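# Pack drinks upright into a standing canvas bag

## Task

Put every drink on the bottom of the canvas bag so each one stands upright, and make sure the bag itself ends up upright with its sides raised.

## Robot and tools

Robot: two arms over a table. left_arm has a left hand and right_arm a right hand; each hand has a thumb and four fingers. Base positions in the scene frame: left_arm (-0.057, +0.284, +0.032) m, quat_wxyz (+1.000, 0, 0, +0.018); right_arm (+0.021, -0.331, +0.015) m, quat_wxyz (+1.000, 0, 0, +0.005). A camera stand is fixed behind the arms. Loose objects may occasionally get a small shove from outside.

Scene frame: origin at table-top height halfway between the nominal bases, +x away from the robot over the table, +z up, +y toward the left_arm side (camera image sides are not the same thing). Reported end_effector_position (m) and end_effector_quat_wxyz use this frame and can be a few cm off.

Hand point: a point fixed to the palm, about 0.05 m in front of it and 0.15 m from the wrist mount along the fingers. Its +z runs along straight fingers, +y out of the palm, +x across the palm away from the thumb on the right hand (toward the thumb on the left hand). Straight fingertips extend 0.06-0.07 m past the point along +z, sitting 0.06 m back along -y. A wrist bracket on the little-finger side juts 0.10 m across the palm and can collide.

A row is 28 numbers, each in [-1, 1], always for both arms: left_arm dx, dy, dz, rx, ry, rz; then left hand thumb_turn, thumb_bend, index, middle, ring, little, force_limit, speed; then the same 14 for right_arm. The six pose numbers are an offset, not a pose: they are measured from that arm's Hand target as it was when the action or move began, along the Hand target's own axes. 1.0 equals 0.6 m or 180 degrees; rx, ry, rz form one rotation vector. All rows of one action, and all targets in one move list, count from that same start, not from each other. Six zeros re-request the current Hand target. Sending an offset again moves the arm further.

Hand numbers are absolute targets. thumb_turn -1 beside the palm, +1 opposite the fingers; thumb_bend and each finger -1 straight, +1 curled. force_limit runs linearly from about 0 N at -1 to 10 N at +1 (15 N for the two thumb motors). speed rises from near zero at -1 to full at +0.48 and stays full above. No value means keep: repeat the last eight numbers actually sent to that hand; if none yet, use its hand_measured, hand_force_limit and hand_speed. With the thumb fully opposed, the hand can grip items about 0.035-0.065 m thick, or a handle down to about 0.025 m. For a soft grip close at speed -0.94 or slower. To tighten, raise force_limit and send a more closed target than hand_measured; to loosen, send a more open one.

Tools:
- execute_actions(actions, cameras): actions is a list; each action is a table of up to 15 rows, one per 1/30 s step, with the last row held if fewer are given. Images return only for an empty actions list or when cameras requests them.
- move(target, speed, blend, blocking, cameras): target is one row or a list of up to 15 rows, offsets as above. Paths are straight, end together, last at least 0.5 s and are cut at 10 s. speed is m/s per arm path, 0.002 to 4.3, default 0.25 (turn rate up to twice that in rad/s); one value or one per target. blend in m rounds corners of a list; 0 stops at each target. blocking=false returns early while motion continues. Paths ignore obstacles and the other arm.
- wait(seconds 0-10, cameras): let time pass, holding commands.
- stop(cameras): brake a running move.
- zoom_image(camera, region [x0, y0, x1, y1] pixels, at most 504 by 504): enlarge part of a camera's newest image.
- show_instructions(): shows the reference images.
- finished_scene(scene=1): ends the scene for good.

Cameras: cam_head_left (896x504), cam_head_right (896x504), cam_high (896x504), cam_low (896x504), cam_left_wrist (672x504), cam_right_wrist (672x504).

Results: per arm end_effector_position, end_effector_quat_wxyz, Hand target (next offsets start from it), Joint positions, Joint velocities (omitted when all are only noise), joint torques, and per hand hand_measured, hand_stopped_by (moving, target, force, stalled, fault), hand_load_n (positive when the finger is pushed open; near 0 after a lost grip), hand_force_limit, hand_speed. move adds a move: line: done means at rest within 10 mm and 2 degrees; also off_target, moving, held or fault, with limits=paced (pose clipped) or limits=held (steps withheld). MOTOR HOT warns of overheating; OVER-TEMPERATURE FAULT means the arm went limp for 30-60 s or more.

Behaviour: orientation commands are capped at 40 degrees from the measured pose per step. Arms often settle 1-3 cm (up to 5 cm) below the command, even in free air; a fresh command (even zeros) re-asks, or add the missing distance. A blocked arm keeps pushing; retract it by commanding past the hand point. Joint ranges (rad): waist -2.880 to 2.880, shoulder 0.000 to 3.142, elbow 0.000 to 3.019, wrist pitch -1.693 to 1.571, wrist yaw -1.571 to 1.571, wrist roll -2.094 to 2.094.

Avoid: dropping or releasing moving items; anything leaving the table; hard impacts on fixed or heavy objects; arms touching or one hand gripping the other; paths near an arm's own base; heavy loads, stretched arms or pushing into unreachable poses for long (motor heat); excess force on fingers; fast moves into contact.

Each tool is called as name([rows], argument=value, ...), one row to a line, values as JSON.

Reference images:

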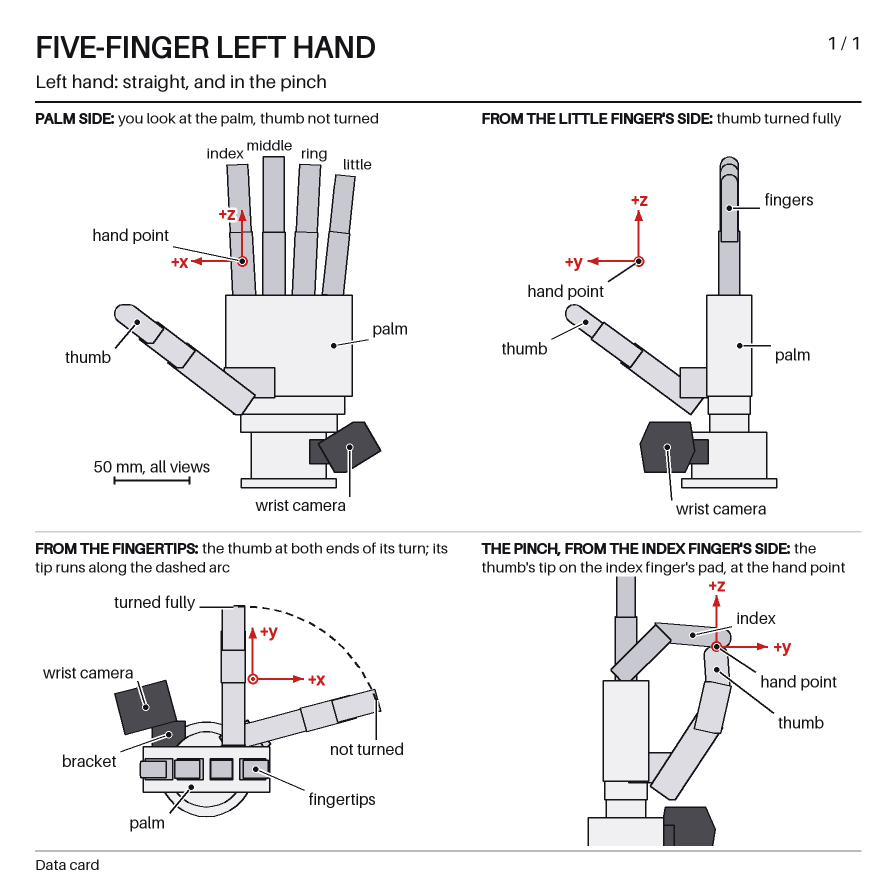

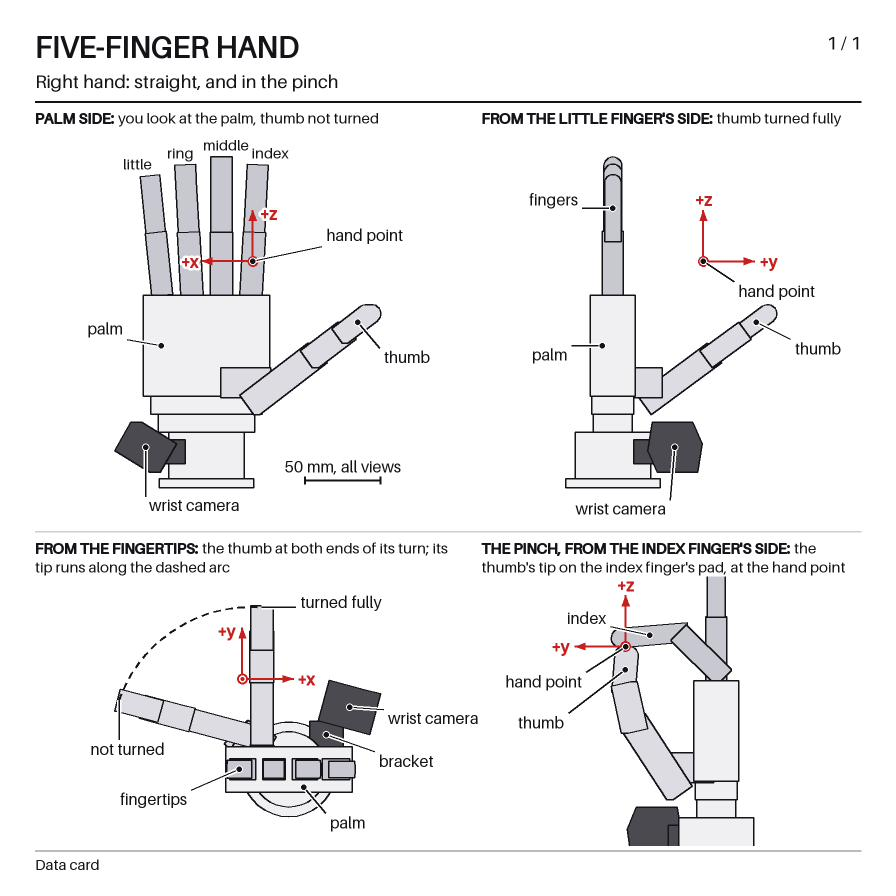

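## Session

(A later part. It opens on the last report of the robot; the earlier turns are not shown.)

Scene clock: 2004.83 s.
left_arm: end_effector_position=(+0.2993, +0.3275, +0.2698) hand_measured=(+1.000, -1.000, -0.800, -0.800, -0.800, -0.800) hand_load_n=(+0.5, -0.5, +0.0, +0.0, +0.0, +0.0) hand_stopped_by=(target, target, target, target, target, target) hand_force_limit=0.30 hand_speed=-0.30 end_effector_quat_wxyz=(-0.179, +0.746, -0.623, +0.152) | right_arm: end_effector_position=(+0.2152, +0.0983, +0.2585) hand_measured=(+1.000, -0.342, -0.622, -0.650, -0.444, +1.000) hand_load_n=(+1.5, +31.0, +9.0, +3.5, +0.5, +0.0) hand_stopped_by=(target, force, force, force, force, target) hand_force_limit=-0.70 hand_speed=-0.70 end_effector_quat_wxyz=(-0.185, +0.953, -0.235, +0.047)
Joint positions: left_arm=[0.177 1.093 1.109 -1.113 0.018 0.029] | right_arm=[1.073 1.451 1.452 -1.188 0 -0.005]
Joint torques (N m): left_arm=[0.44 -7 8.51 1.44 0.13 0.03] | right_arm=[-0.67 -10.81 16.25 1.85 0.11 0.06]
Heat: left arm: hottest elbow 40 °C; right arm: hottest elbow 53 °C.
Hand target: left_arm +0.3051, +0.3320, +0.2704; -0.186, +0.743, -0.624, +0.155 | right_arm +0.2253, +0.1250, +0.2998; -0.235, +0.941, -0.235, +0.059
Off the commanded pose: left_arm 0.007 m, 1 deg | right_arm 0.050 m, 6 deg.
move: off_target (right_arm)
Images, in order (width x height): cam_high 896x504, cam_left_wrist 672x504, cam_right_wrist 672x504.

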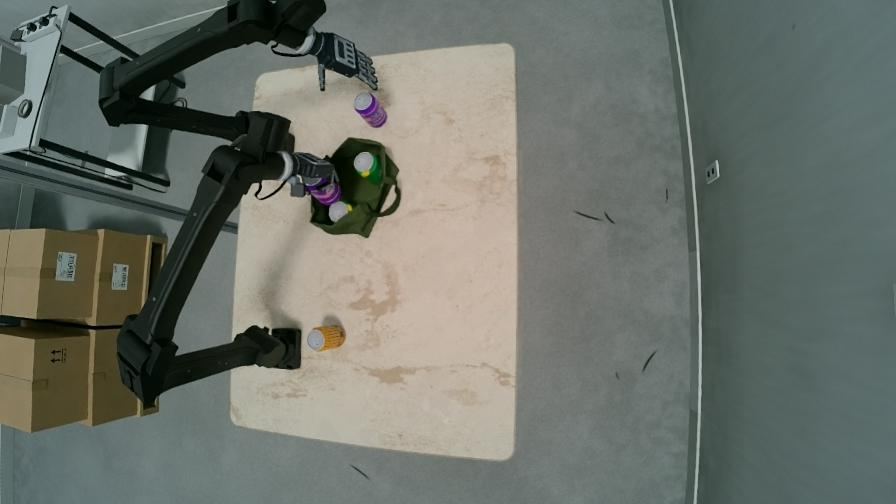

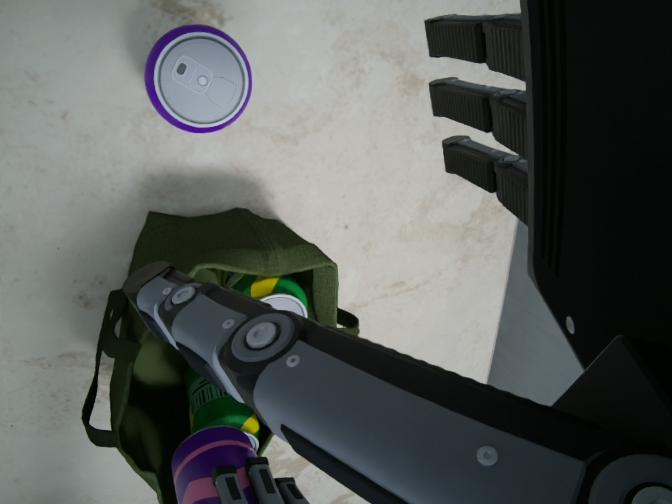

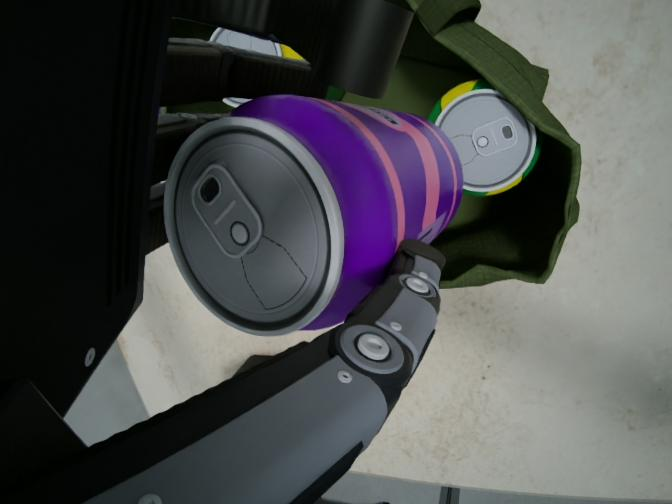

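zoom_image(camera="cam_high", region=[300, 20, 400, 120])

zoom_image(camera="cam_left_wrist", region=[80, 0, 584, 504])

Scaled by 5.040 from the camera's 896x504 image, which has a finer 1280x720 frame.

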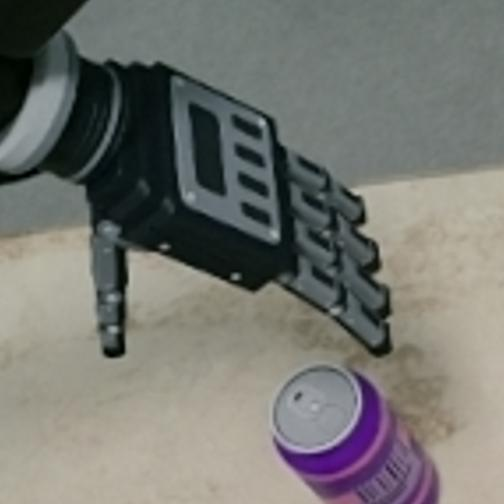

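Scaled by 1.000.

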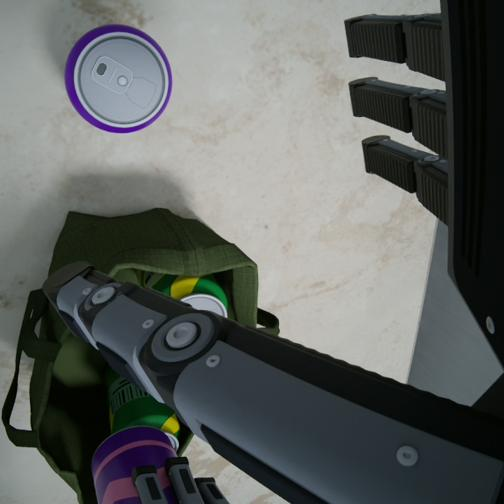

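move(target=[-0.0393,0.0852,0.1435,0,0,0, 1,-1,-0.8,-0.8,-0.8,-0.8,0.3,-0.3, -0.0466,-0.0323,0.0172,0.036,0,0, 1,-0.2,-0.3,-0.3,-0.3,1,-0.7,-0.7], speed=0.1, cameras=["cam_high", "cam_right_wrist", "cam_left_wrist"])

zoom_image(camera="cam_high", region=[290, 125, 410, 245])

zoom_image(camera="cam_high", region=[300, 20, 400, 120])

Scene clock: 2015.13 s.
left_arm: end_effector_position=(+0.2934, +0.3500, +0.1723) hand_measured=(+1.000, -1.000, -0.800, -0.800, -0.800, -0.800) hand_load_n=(+0.0, +0.0, +0.0, +0.0, +0.0, +0.0) hand_stopped_by=(target, target, target, target, target, target) hand_force_limit=0.30 hand_speed=-0.30 end_effector_quat_wxyz=(-0.181, +0.746, -0.622, +0.153) | right_arm: end_effector_position=(+0.2080, +0.1399, +0.2661) hand_measured=(+1.000, -0.342, -0.622, -0.650, -0.444, +1.000) hand_load_n=(+1.5, +31.0, +8.5, +4.0, +0.5, +0.0) hand_stopped_by=(target, force, force, force, force, target) hand_force_limit=-0.70 hand_speed=-0.70 end_effector_quat_wxyz=(-0.244, +0.939, -0.231, +0.065)
Joint positions: left_arm=[0.25 1.122 0.871 -0.844 0.052 0.093] | right_arm=[1.132 1.451 1.452 -1.062 0.035 0.044]
Joint torques (N m): left_arm=[0.5 -7.24 7.87 1.25 0.16 0.07] | right_arm=[-0.5 -12.1 13.18 2.61 0.15 0.09]
Heat: left arm: hottest elbow 40 °C; right arm: hottest elbow 54 °C.
Hand target: left_arm +0.2964, +0.3545, +0.1704; -0.186, +0.743, -0.624, +0.155 | right_arm +0.2109, +0.1574, +0.2998; -0.288, +0.927, -0.231, +0.072
Off the commanded pose: left_arm 0.006 m, 1 deg | right_arm 0.038 m, 5 deg.
move: off_target (right_arm)
Images, in order (width x height): cam_high 896x504, cam_left_wrist 672x504, cam_right_wrist 672x504.

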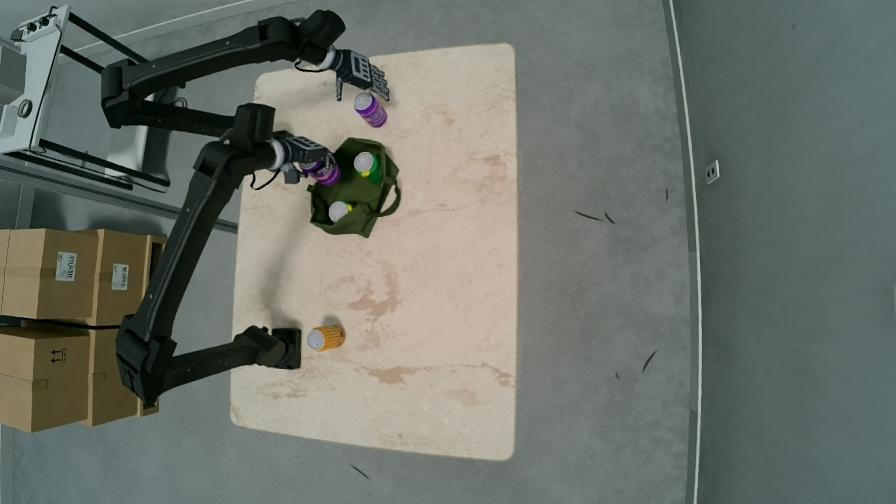

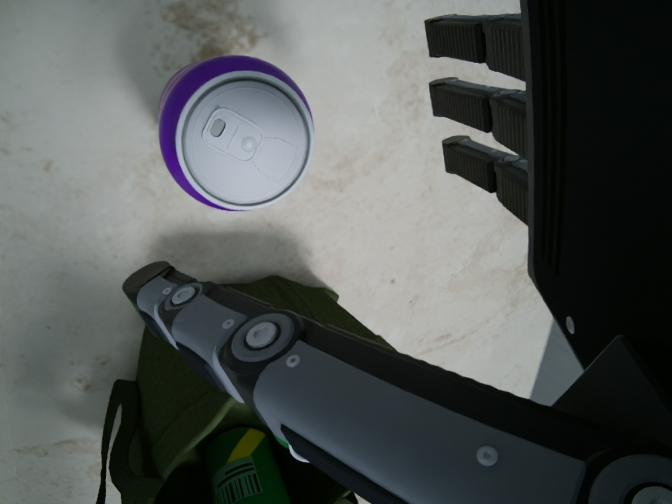

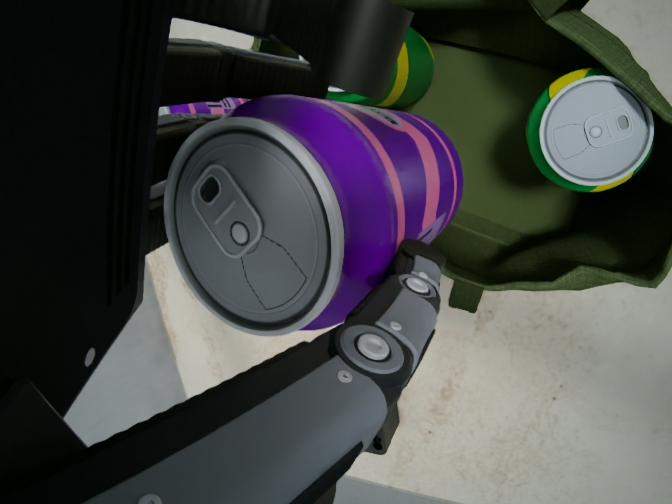

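Scaled by 4.200 from the camera's 896x504 image, which has a finer 1280x720 frame.

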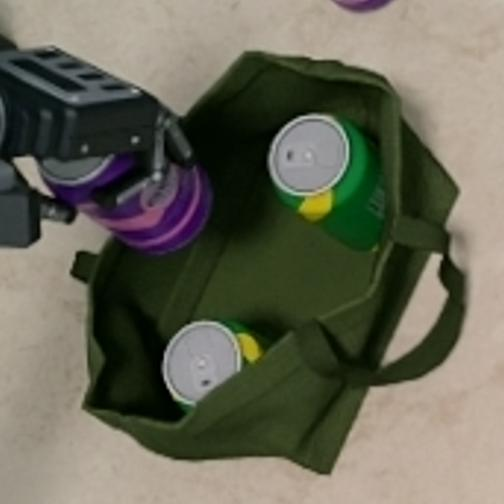

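Scaled by 5.040 from the camera's 896x504 image, which has a finer 1280x720 frame.

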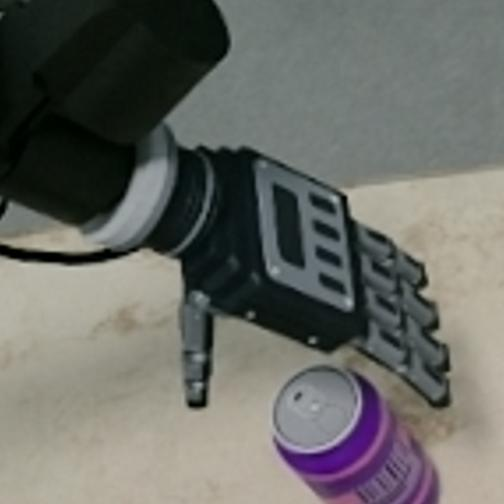

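wait(seconds=0.1, cameras=["cam_low", "cam_head_left", "cam_head_right"])

zoom_image(camera="cam_low", region=[420, 100, 660, 300])

zoom_image(camera="cam_head_right", region=[200, 180, 440, 380])

Scene clock: 2017.00 s.
left_arm: end_effector_position=(+0.2934, +0.3500, +0.1723) hand_measured=(+1.000, -1.000, -0.800, -0.800, -0.800, -0.800) hand_load_n=(+0.0, +0.0, +0.0, +0.0, +0.0, +0.0) hand_stopped_by=(target, target, target, target, target, target) hand_force_limit=0.30 hand_speed=-0.30 end_effector_quat_wxyz=(-0.181, +0.746, -0.622, +0.153) | right_arm: end_effector_position=(+0.2080, +0.1400, +0.2662) hand_measured=(+1.000, -0.342, -0.622, -0.650, -0.444, +1.000) hand_load_n=(+1.5, +31.0, +9.0, +3.5, +0.5, +0.0) hand_stopped_by=(target, force, force, force, force, target) hand_force_limit=-0.70 hand_speed=-0.70 end_effector_quat_wxyz=(-0.245, +0.939, -0.232, +0.065)
Joint positions: left_arm=[0.25 1.122 0.871 -0.844 0.052 0.094] | right_arm=[1.132 1.451 1.452 -1.061 0.035 0.044]
Joint torques (N m): left_arm=[0.44 -7.24 7.87 1.48 0.16 0.02] | right_arm=[-0.56 -12.16 13.18 2.58 0.15 0.07]
Heat: left arm: hottest elbow 40 °C; right arm: hottest elbow 54 °C.
Hand target: left_arm +0.2964, +0.3544, +0.1704; -0.186, +0.743, -0.624, +0.155 | right_arm +0.2109, +0.1575, +0.2998; -0.288, +0.927, -0.231, +0.072
Off the commanded pose: left_arm 0.006 m, 1 deg | right_arm 0.038 m, 5 deg.
wait: 0.10 s; at rest from the start
Images, in order (width x height): cam_head_left 896x504, cam_head_right 896x504, cam_low 896x504.

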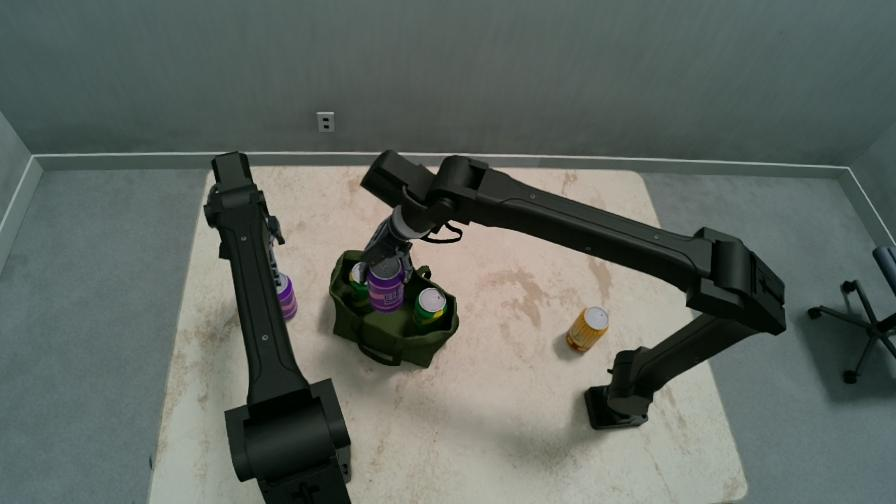

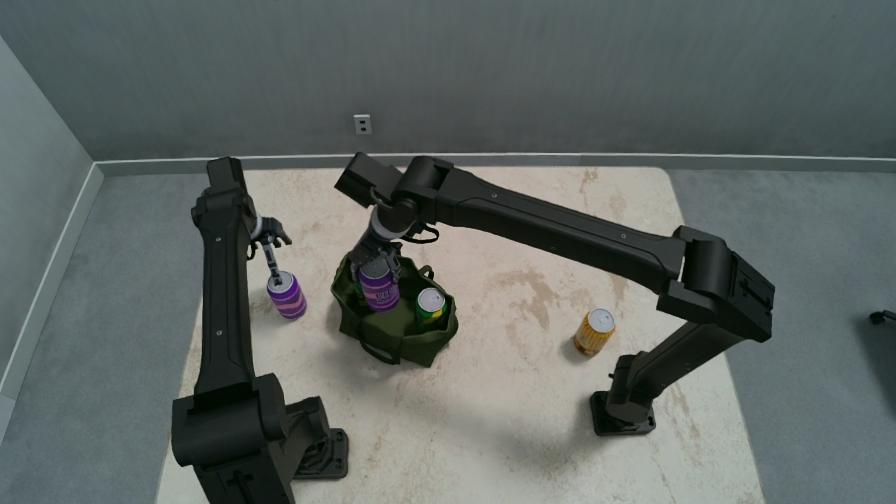

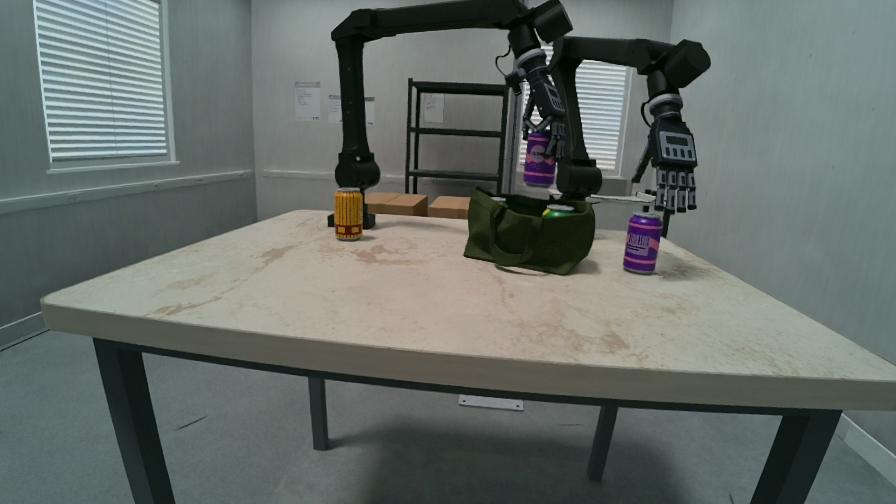

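Scaled by 2.100 from the camera's 896x504 image, which has a finer 1280x720 frame.

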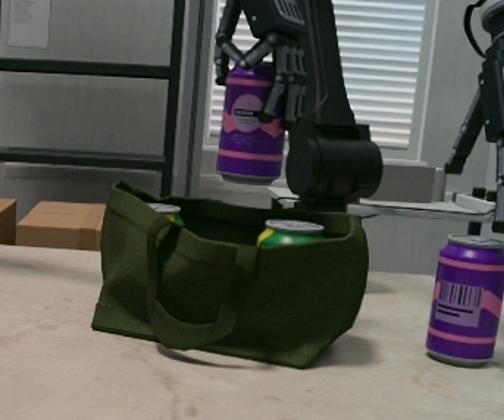

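Scaled by 2.100 from the camera's 896x504 image, which has a finer 1280x720 frame.

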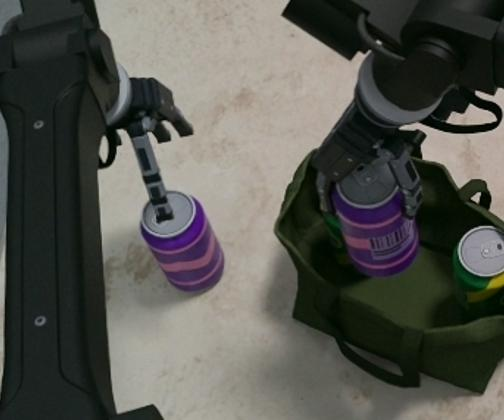

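move(target=[0,0.0274,0.0515,0,0,0, 1,-1,-0.8,-0.8,-0.8,-0.8,0.3,-0.3, 0.0073,0.124,0.1372,0,0,0, 1,-0.2,-0.3,-0.3,-0.3,1,-0.7,-0.7], speed=0.08, cameras=["cam_high", "cam_right_wrist", "cam_left_wrist", "cam_low"])

zoom_image(camera="cam_high", region=[290, 125, 410, 245])

zoom_image(camera="cam_low", region=[460, 140, 700, 300])

Scene clock: 2021.90 s.
left_arm: end_effector_position=(+0.2941, +0.3501, +0.1384) hand_measured=(+1.000, -1.000, -0.800, -0.800, -0.800, -0.800) hand_load_n=(+0.0, +0.0, +0.0, +0.0, +0.0, +0.0) hand_stopped_by=(target, target, target, target, target, target) hand_force_limit=0.30 hand_speed=-0.30 end_effector_quat_wxyz=(-0.182, +0.745, -0.622, +0.154) | right_arm: end_effector_position=(+0.2056, +0.1348, +0.1696) hand_measured=(+1.000, -0.342, -0.622, -0.650, -0.444, +1.000) hand_load_n=(+1.5, +31.0, +8.5, +3.5, +0.5, +0.0) hand_stopped_by=(target, force, force, force, force, target) hand_force_limit=-0.70 hand_speed=-0.70 end_effector_quat_wxyz=(-0.258, +0.936, -0.231, +0.067)
Joint positions: left_arm=[0.25 1.152 0.8 -0.739 0.053 0.094] | right_arm=[1.132 1.451 1.19 -0.772 0.035 0.044]
Joint torques (N m): left_arm=[0.5 -7.24 7.58 1.47 0.16 0.02] | right_arm=[-1.08 -12.75 9.55 2.67 0.03 0.01]
Heat: left arm: hottest elbow 40 °C; right arm: hottest elbow 53 °C.
Hand target: left_arm +0.2964, +0.3545, +0.1354; -0.186, +0.743, -0.624, +0.155 | right_arm +0.2078, +0.1424, +0.1898; -0.288, +0.927, -0.231, +0.072
Off the commanded pose: left_arm 0.006 m, 1 deg | right_arm 0.022 m, 4 deg.
move: off_target (right_arm)
Images, in order (width x height): cam_high 896x504, cam_low 896x504, cam_left_wrist 672x504, cam_right_wrist 672x504.

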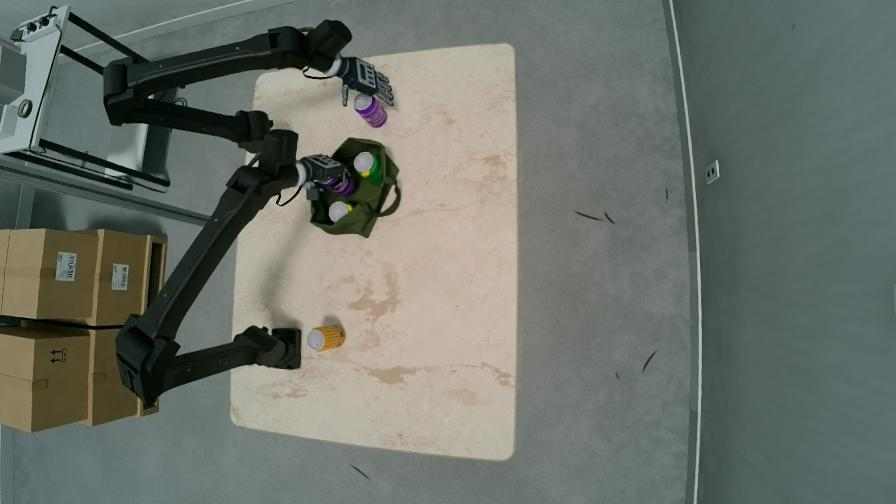

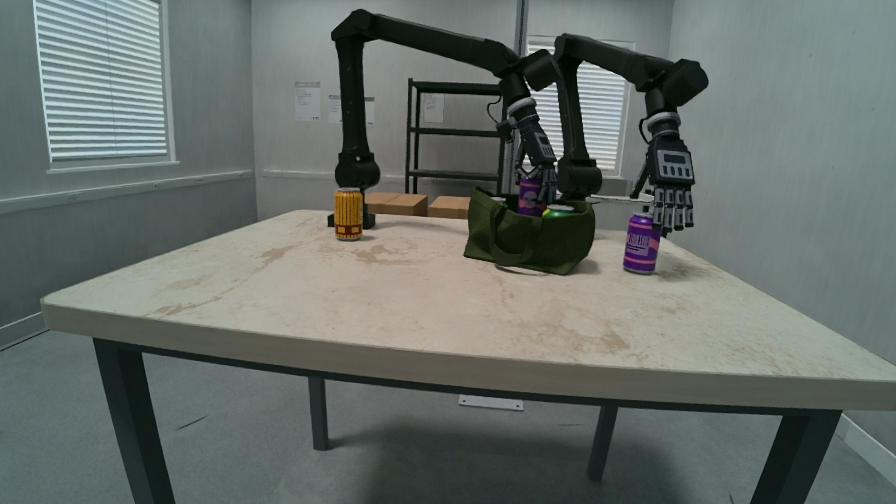

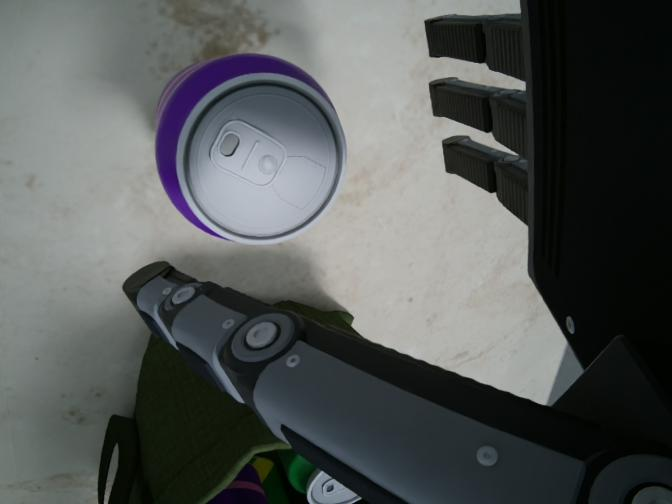

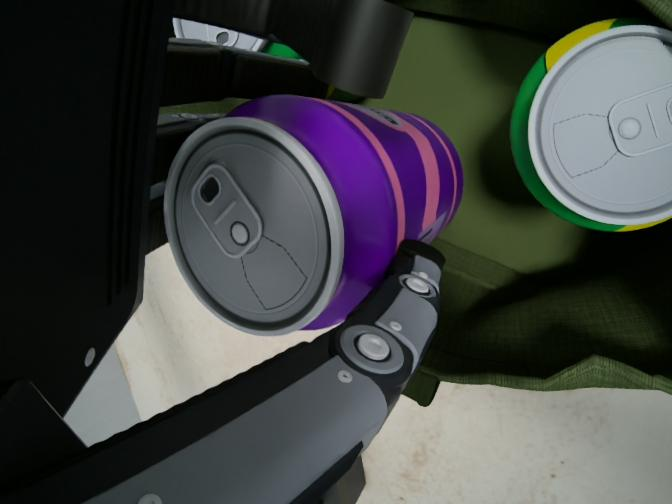

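Scaled by 4.200 from the camera's 896x504 image, which has a finer 1280x720 frame.

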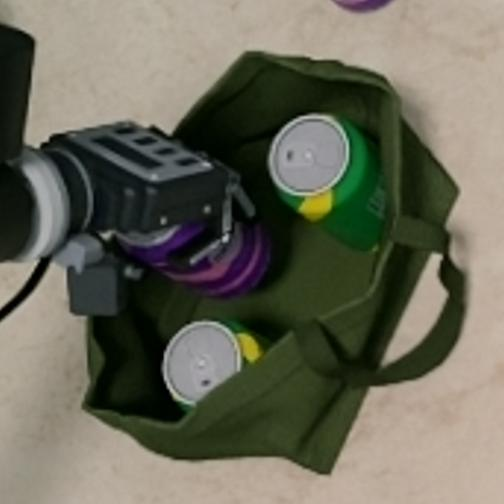

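Scaled by 2.100 from the camera's 896x504 image, which has a finer 1280x720 frame.

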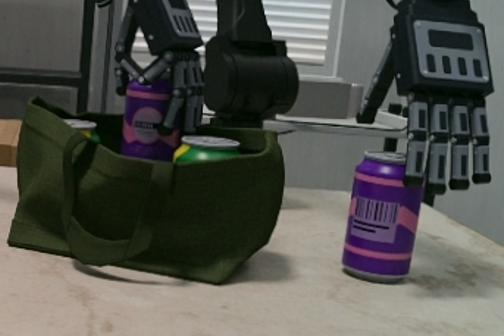

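zoom_image(camera="cam_high", region=[330, 50, 410, 130])

zoom_image(camera="cam_low", region=[600, 140, 720, 290])

Scaled by 6.300 from the camera's 896x504 image, which has a finer 1280x720 frame.

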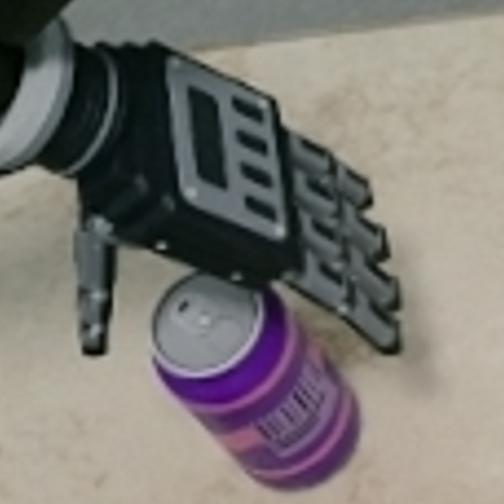

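Scaled by 3.360 from the camera's 896x504 image, which has a finer 1280x720 frame.

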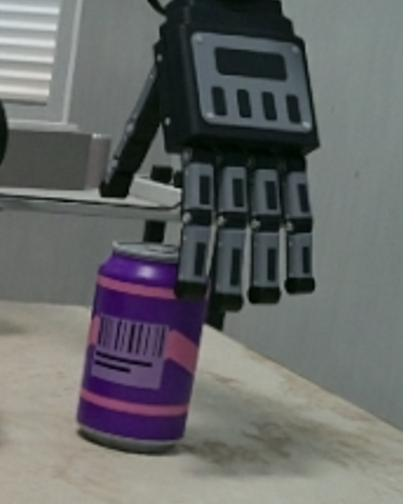

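move(target=[-0.0101,0.0386,0.0512,0,0,0, 1,-1,-0.8,-0.8,-0.8,-0.8,0.3,-0.3, 0,0.0566,0.0824,0,0,0, 1,-0.2,-0.3,-0.3,-0.3,1,-0.7,-0.7], speed=0.05, cameras=["cam_high", "cam_right_wrist", "cam_left_wrist", "cam_low"])

zoom_image(camera="cam_high", region=[290, 125, 410, 245])

zoom_image(camera="cam_high", region=[330, 50, 410, 130])

zoom_image(camera="cam_low", region=[460, 140, 700, 300])

Scene clock: 2034.47 s.
left_arm: end_effector_position=(+0.2876, +0.3551, +0.1003) hand_measured=(+1.000, -1.000, -0.800, -0.800, -0.800, -0.800) hand_load_n=(+0.0, +0.0, +0.0, +0.0, +0.0, +0.0) hand_stopped_by=(target, target, target, target, target, target) hand_force_limit=0.30 hand_speed=-0.30 end_effector_quat_wxyz=(-0.182, +0.745, -0.622, +0.154) | right_arm: end_effector_position=(+0.2049, +0.1331, +0.1201) hand_measured=(+1.000, -0.342, -0.622, -0.650, -0.444, +1.000) hand_load_n=(+2.0, +31.0, +8.5, +3.5, +0.5, +0.0) hand_stopped_by=(target, force, force, force, force, target) hand_force_limit=-0.70 hand_speed=-0.70 end_effector_quat_wxyz=(-0.268, +0.933, -0.230, +0.069)
Joint positions: left_arm=[0.271 1.188 0.718 -0.623 0.063 0.112] | right_arm=[1.132 1.477 1.076 -0.611 0.035 0.044]
Joint torques (N m): left_arm=[0.5 -7.36 7.28 1.43 0.17 0.04] | right_arm=[-1.03 -10.81 9.26 2.76 0.04 0.01]
Heat: left arm: hottest elbow 40 °C; right arm: hottest elbow 50 °C.
Hand target: left_arm +0.2894, +0.3593, +0.0975; -0.186, +0.743, -0.624, +0.155 | right_arm +0.2078, +0.1424, +0.1297; -0.288, +0.927, -0.231, +0.072
Off the commanded pose: left_arm 0.006 m, 1 deg | right_arm 0.014 m, 2 deg.
move: off_target (right_arm)
Images, in order (width x height): cam_high 896x504, cam_low 896x504, cam_left_wrist 672x504, cam_right_wrist 672x504.

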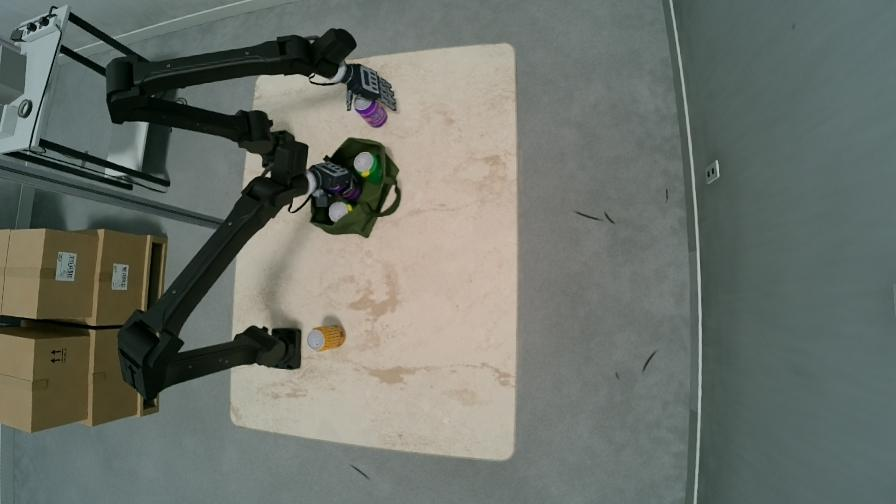

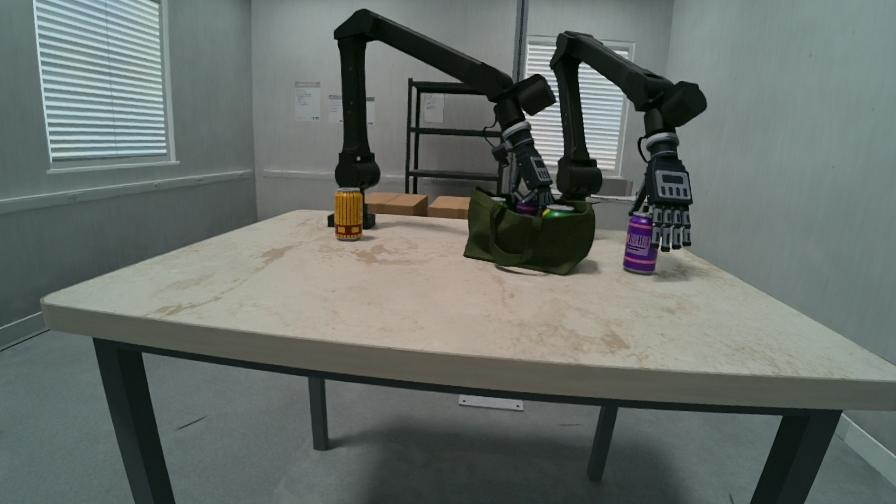

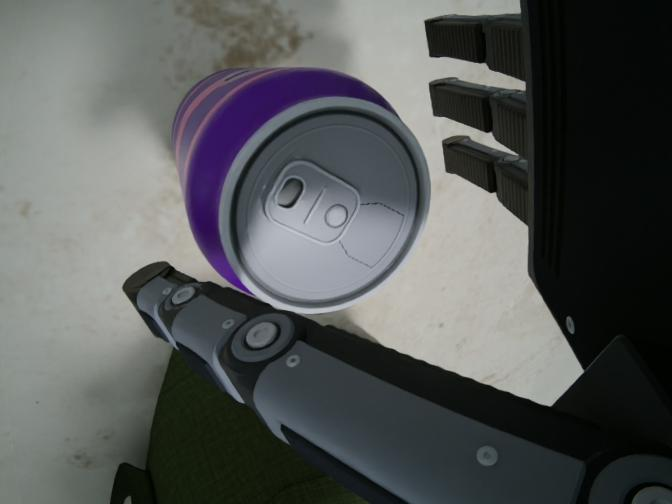

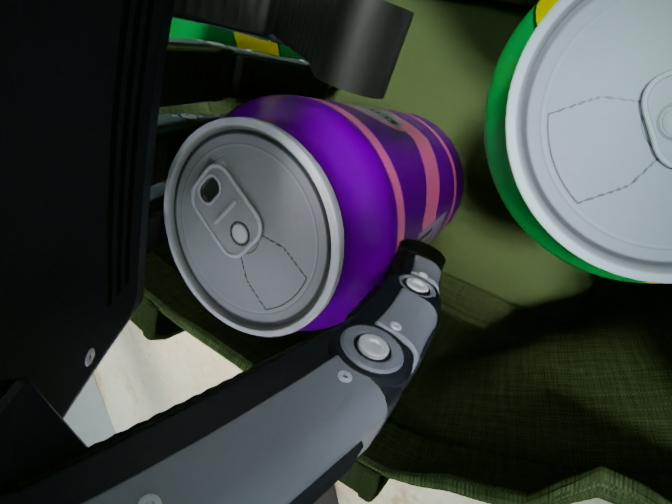

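Scaled by 4.200 from the camera's 896x504 image, which has a finer 1280x720 frame.

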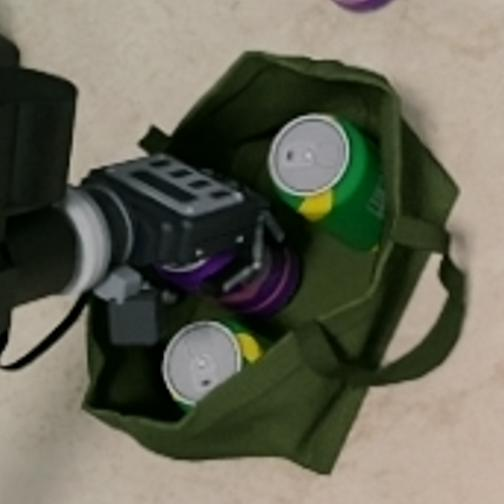

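Scaled by 6.300 from the camera's 896x504 image, which has a finer 1280x720 frame.

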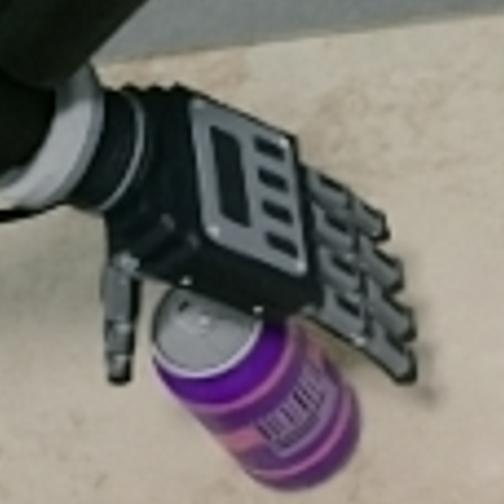

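Scaled by 2.100 from the camera's 896x504 image, which has a finer 1280x720 frame.

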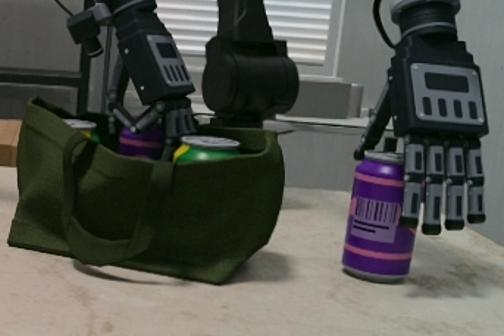

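move(target=[-0.005,0.0133,-0.007,0,0,0, 1,-1,-0.8,-0.8,-0.8,-0.8,0.3,-0.3, 0.0117,0.0208,0.0301,0,0,0, 1,-0.2,-0.3,-0.3,-0.3,1,-0.7,-0.7], speed=0.04, cameras=["cam_high", "cam_right_wrist", "cam_left_wrist"])

zoom_image(camera="cam_high", region=[290, 125, 410, 245])

zoom_image(camera="cam_high", region=[330, 50, 410, 130])

Scene clock: 2038.67 s.
left_arm: end_effector_position=(+0.2786, +0.3568, +0.0939) hand_measured=(+1.000, -1.000, -0.800, -0.800, -0.800, -0.800) hand_load_n=(+0.0, +0.0, +0.0, +0.0, +0.0, +0.0) hand_stopped_by=(target, target, target, target, target, target) hand_force_limit=0.30 hand_speed=-0.30 end_effector_quat_wxyz=(-0.176, +0.747, -0.623, +0.151) | right_arm: end_effector_position=(+0.2067, +0.1372, +0.1110) hand_measured=(+1.000, -0.342, -0.622, -0.650, -0.444, +1.000) hand_load_n=(+1.5, +30.5, +7.5, +3.5, +1.0, +0.0) hand_stopped_by=(target, force, force, force, force, target) hand_force_limit=-0.70 hand_speed=-0.70 end_effector_quat_wxyz=(-0.280, +0.929, -0.230, +0.069)
Joint positions: left_arm=[0.284 1.184 0.699 -0.623 0.068 0.124] | right_arm=[1.129 1.485 1.051 -0.552 0.028 0.044]
Joint torques (N m): left_arm=[0.5 -8.88 7.2 1.18 0.17 -0.03] | right_arm=[-2.02 -9.52 8.24 2.88 -0.01 -0.11]
Heat: left arm: hottest elbow 40 °C; right arm: hottest elbow 50 °C.
Hand target: left_arm +0.2799, +0.3608, +0.0973; -0.186, +0.743, -0.624, +0.155 | right_arm +0.2139, +0.1392, +0.1078; -0.288, +0.927, -0.231, +0.072
Off the commanded pose: left_arm 0.005 m, 1 deg | right_arm 0.008 m, 1 deg.
move: done
Images, in order (width x height): cam_high 896x504, cam_left_wrist 672x504, cam_right_wrist 672x504.

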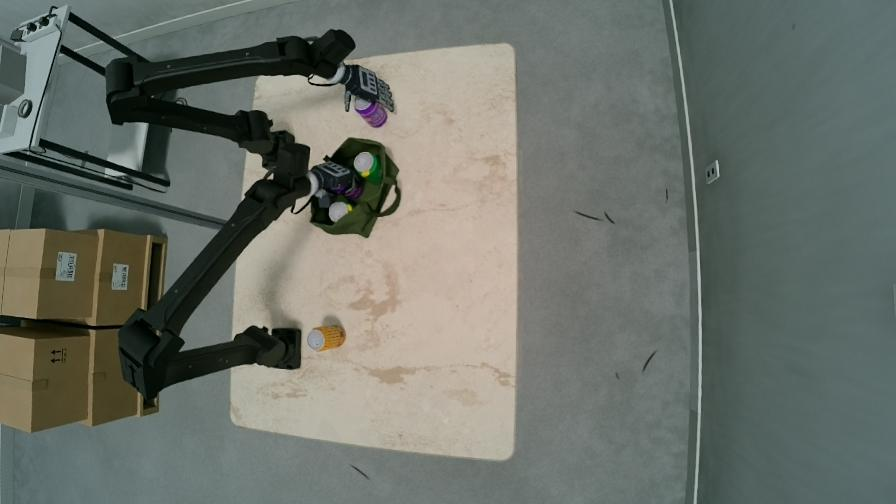

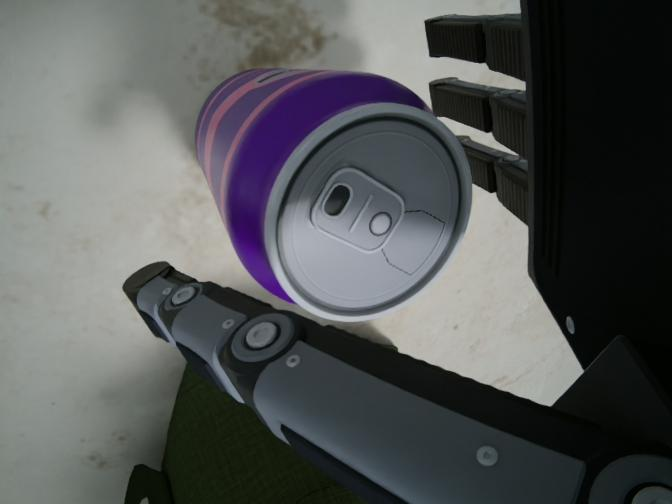

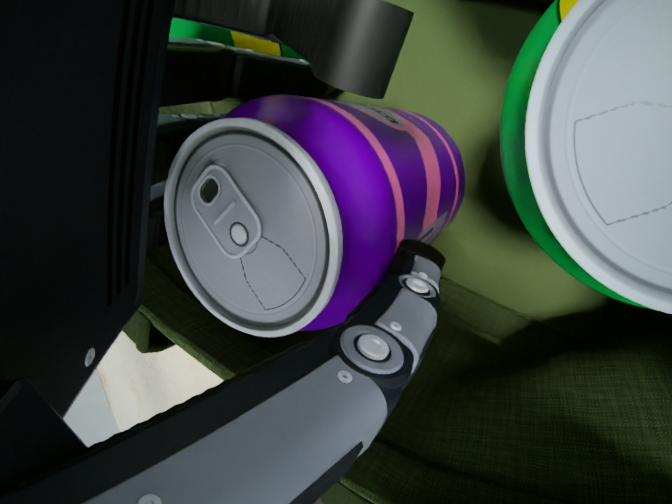

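Scaled by 4.200 from the camera's 896x504 image, which has a finer 1280x720 frame.

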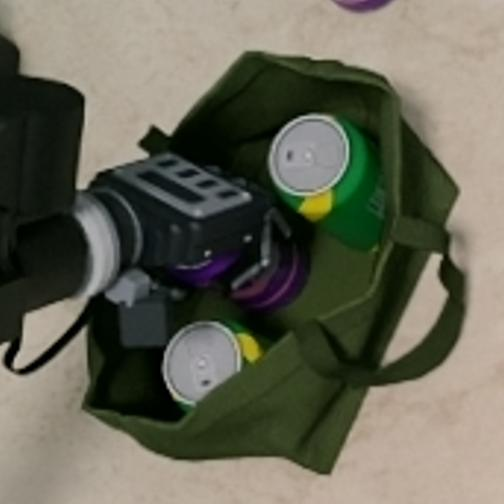

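Scaled by 6.300 from the camera's 896x504 image, which has a finer 1280x720 frame.

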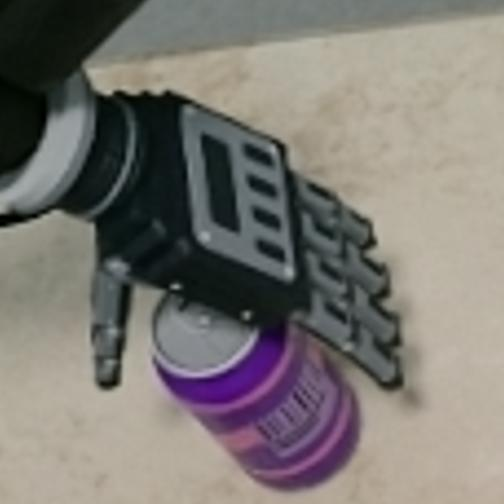

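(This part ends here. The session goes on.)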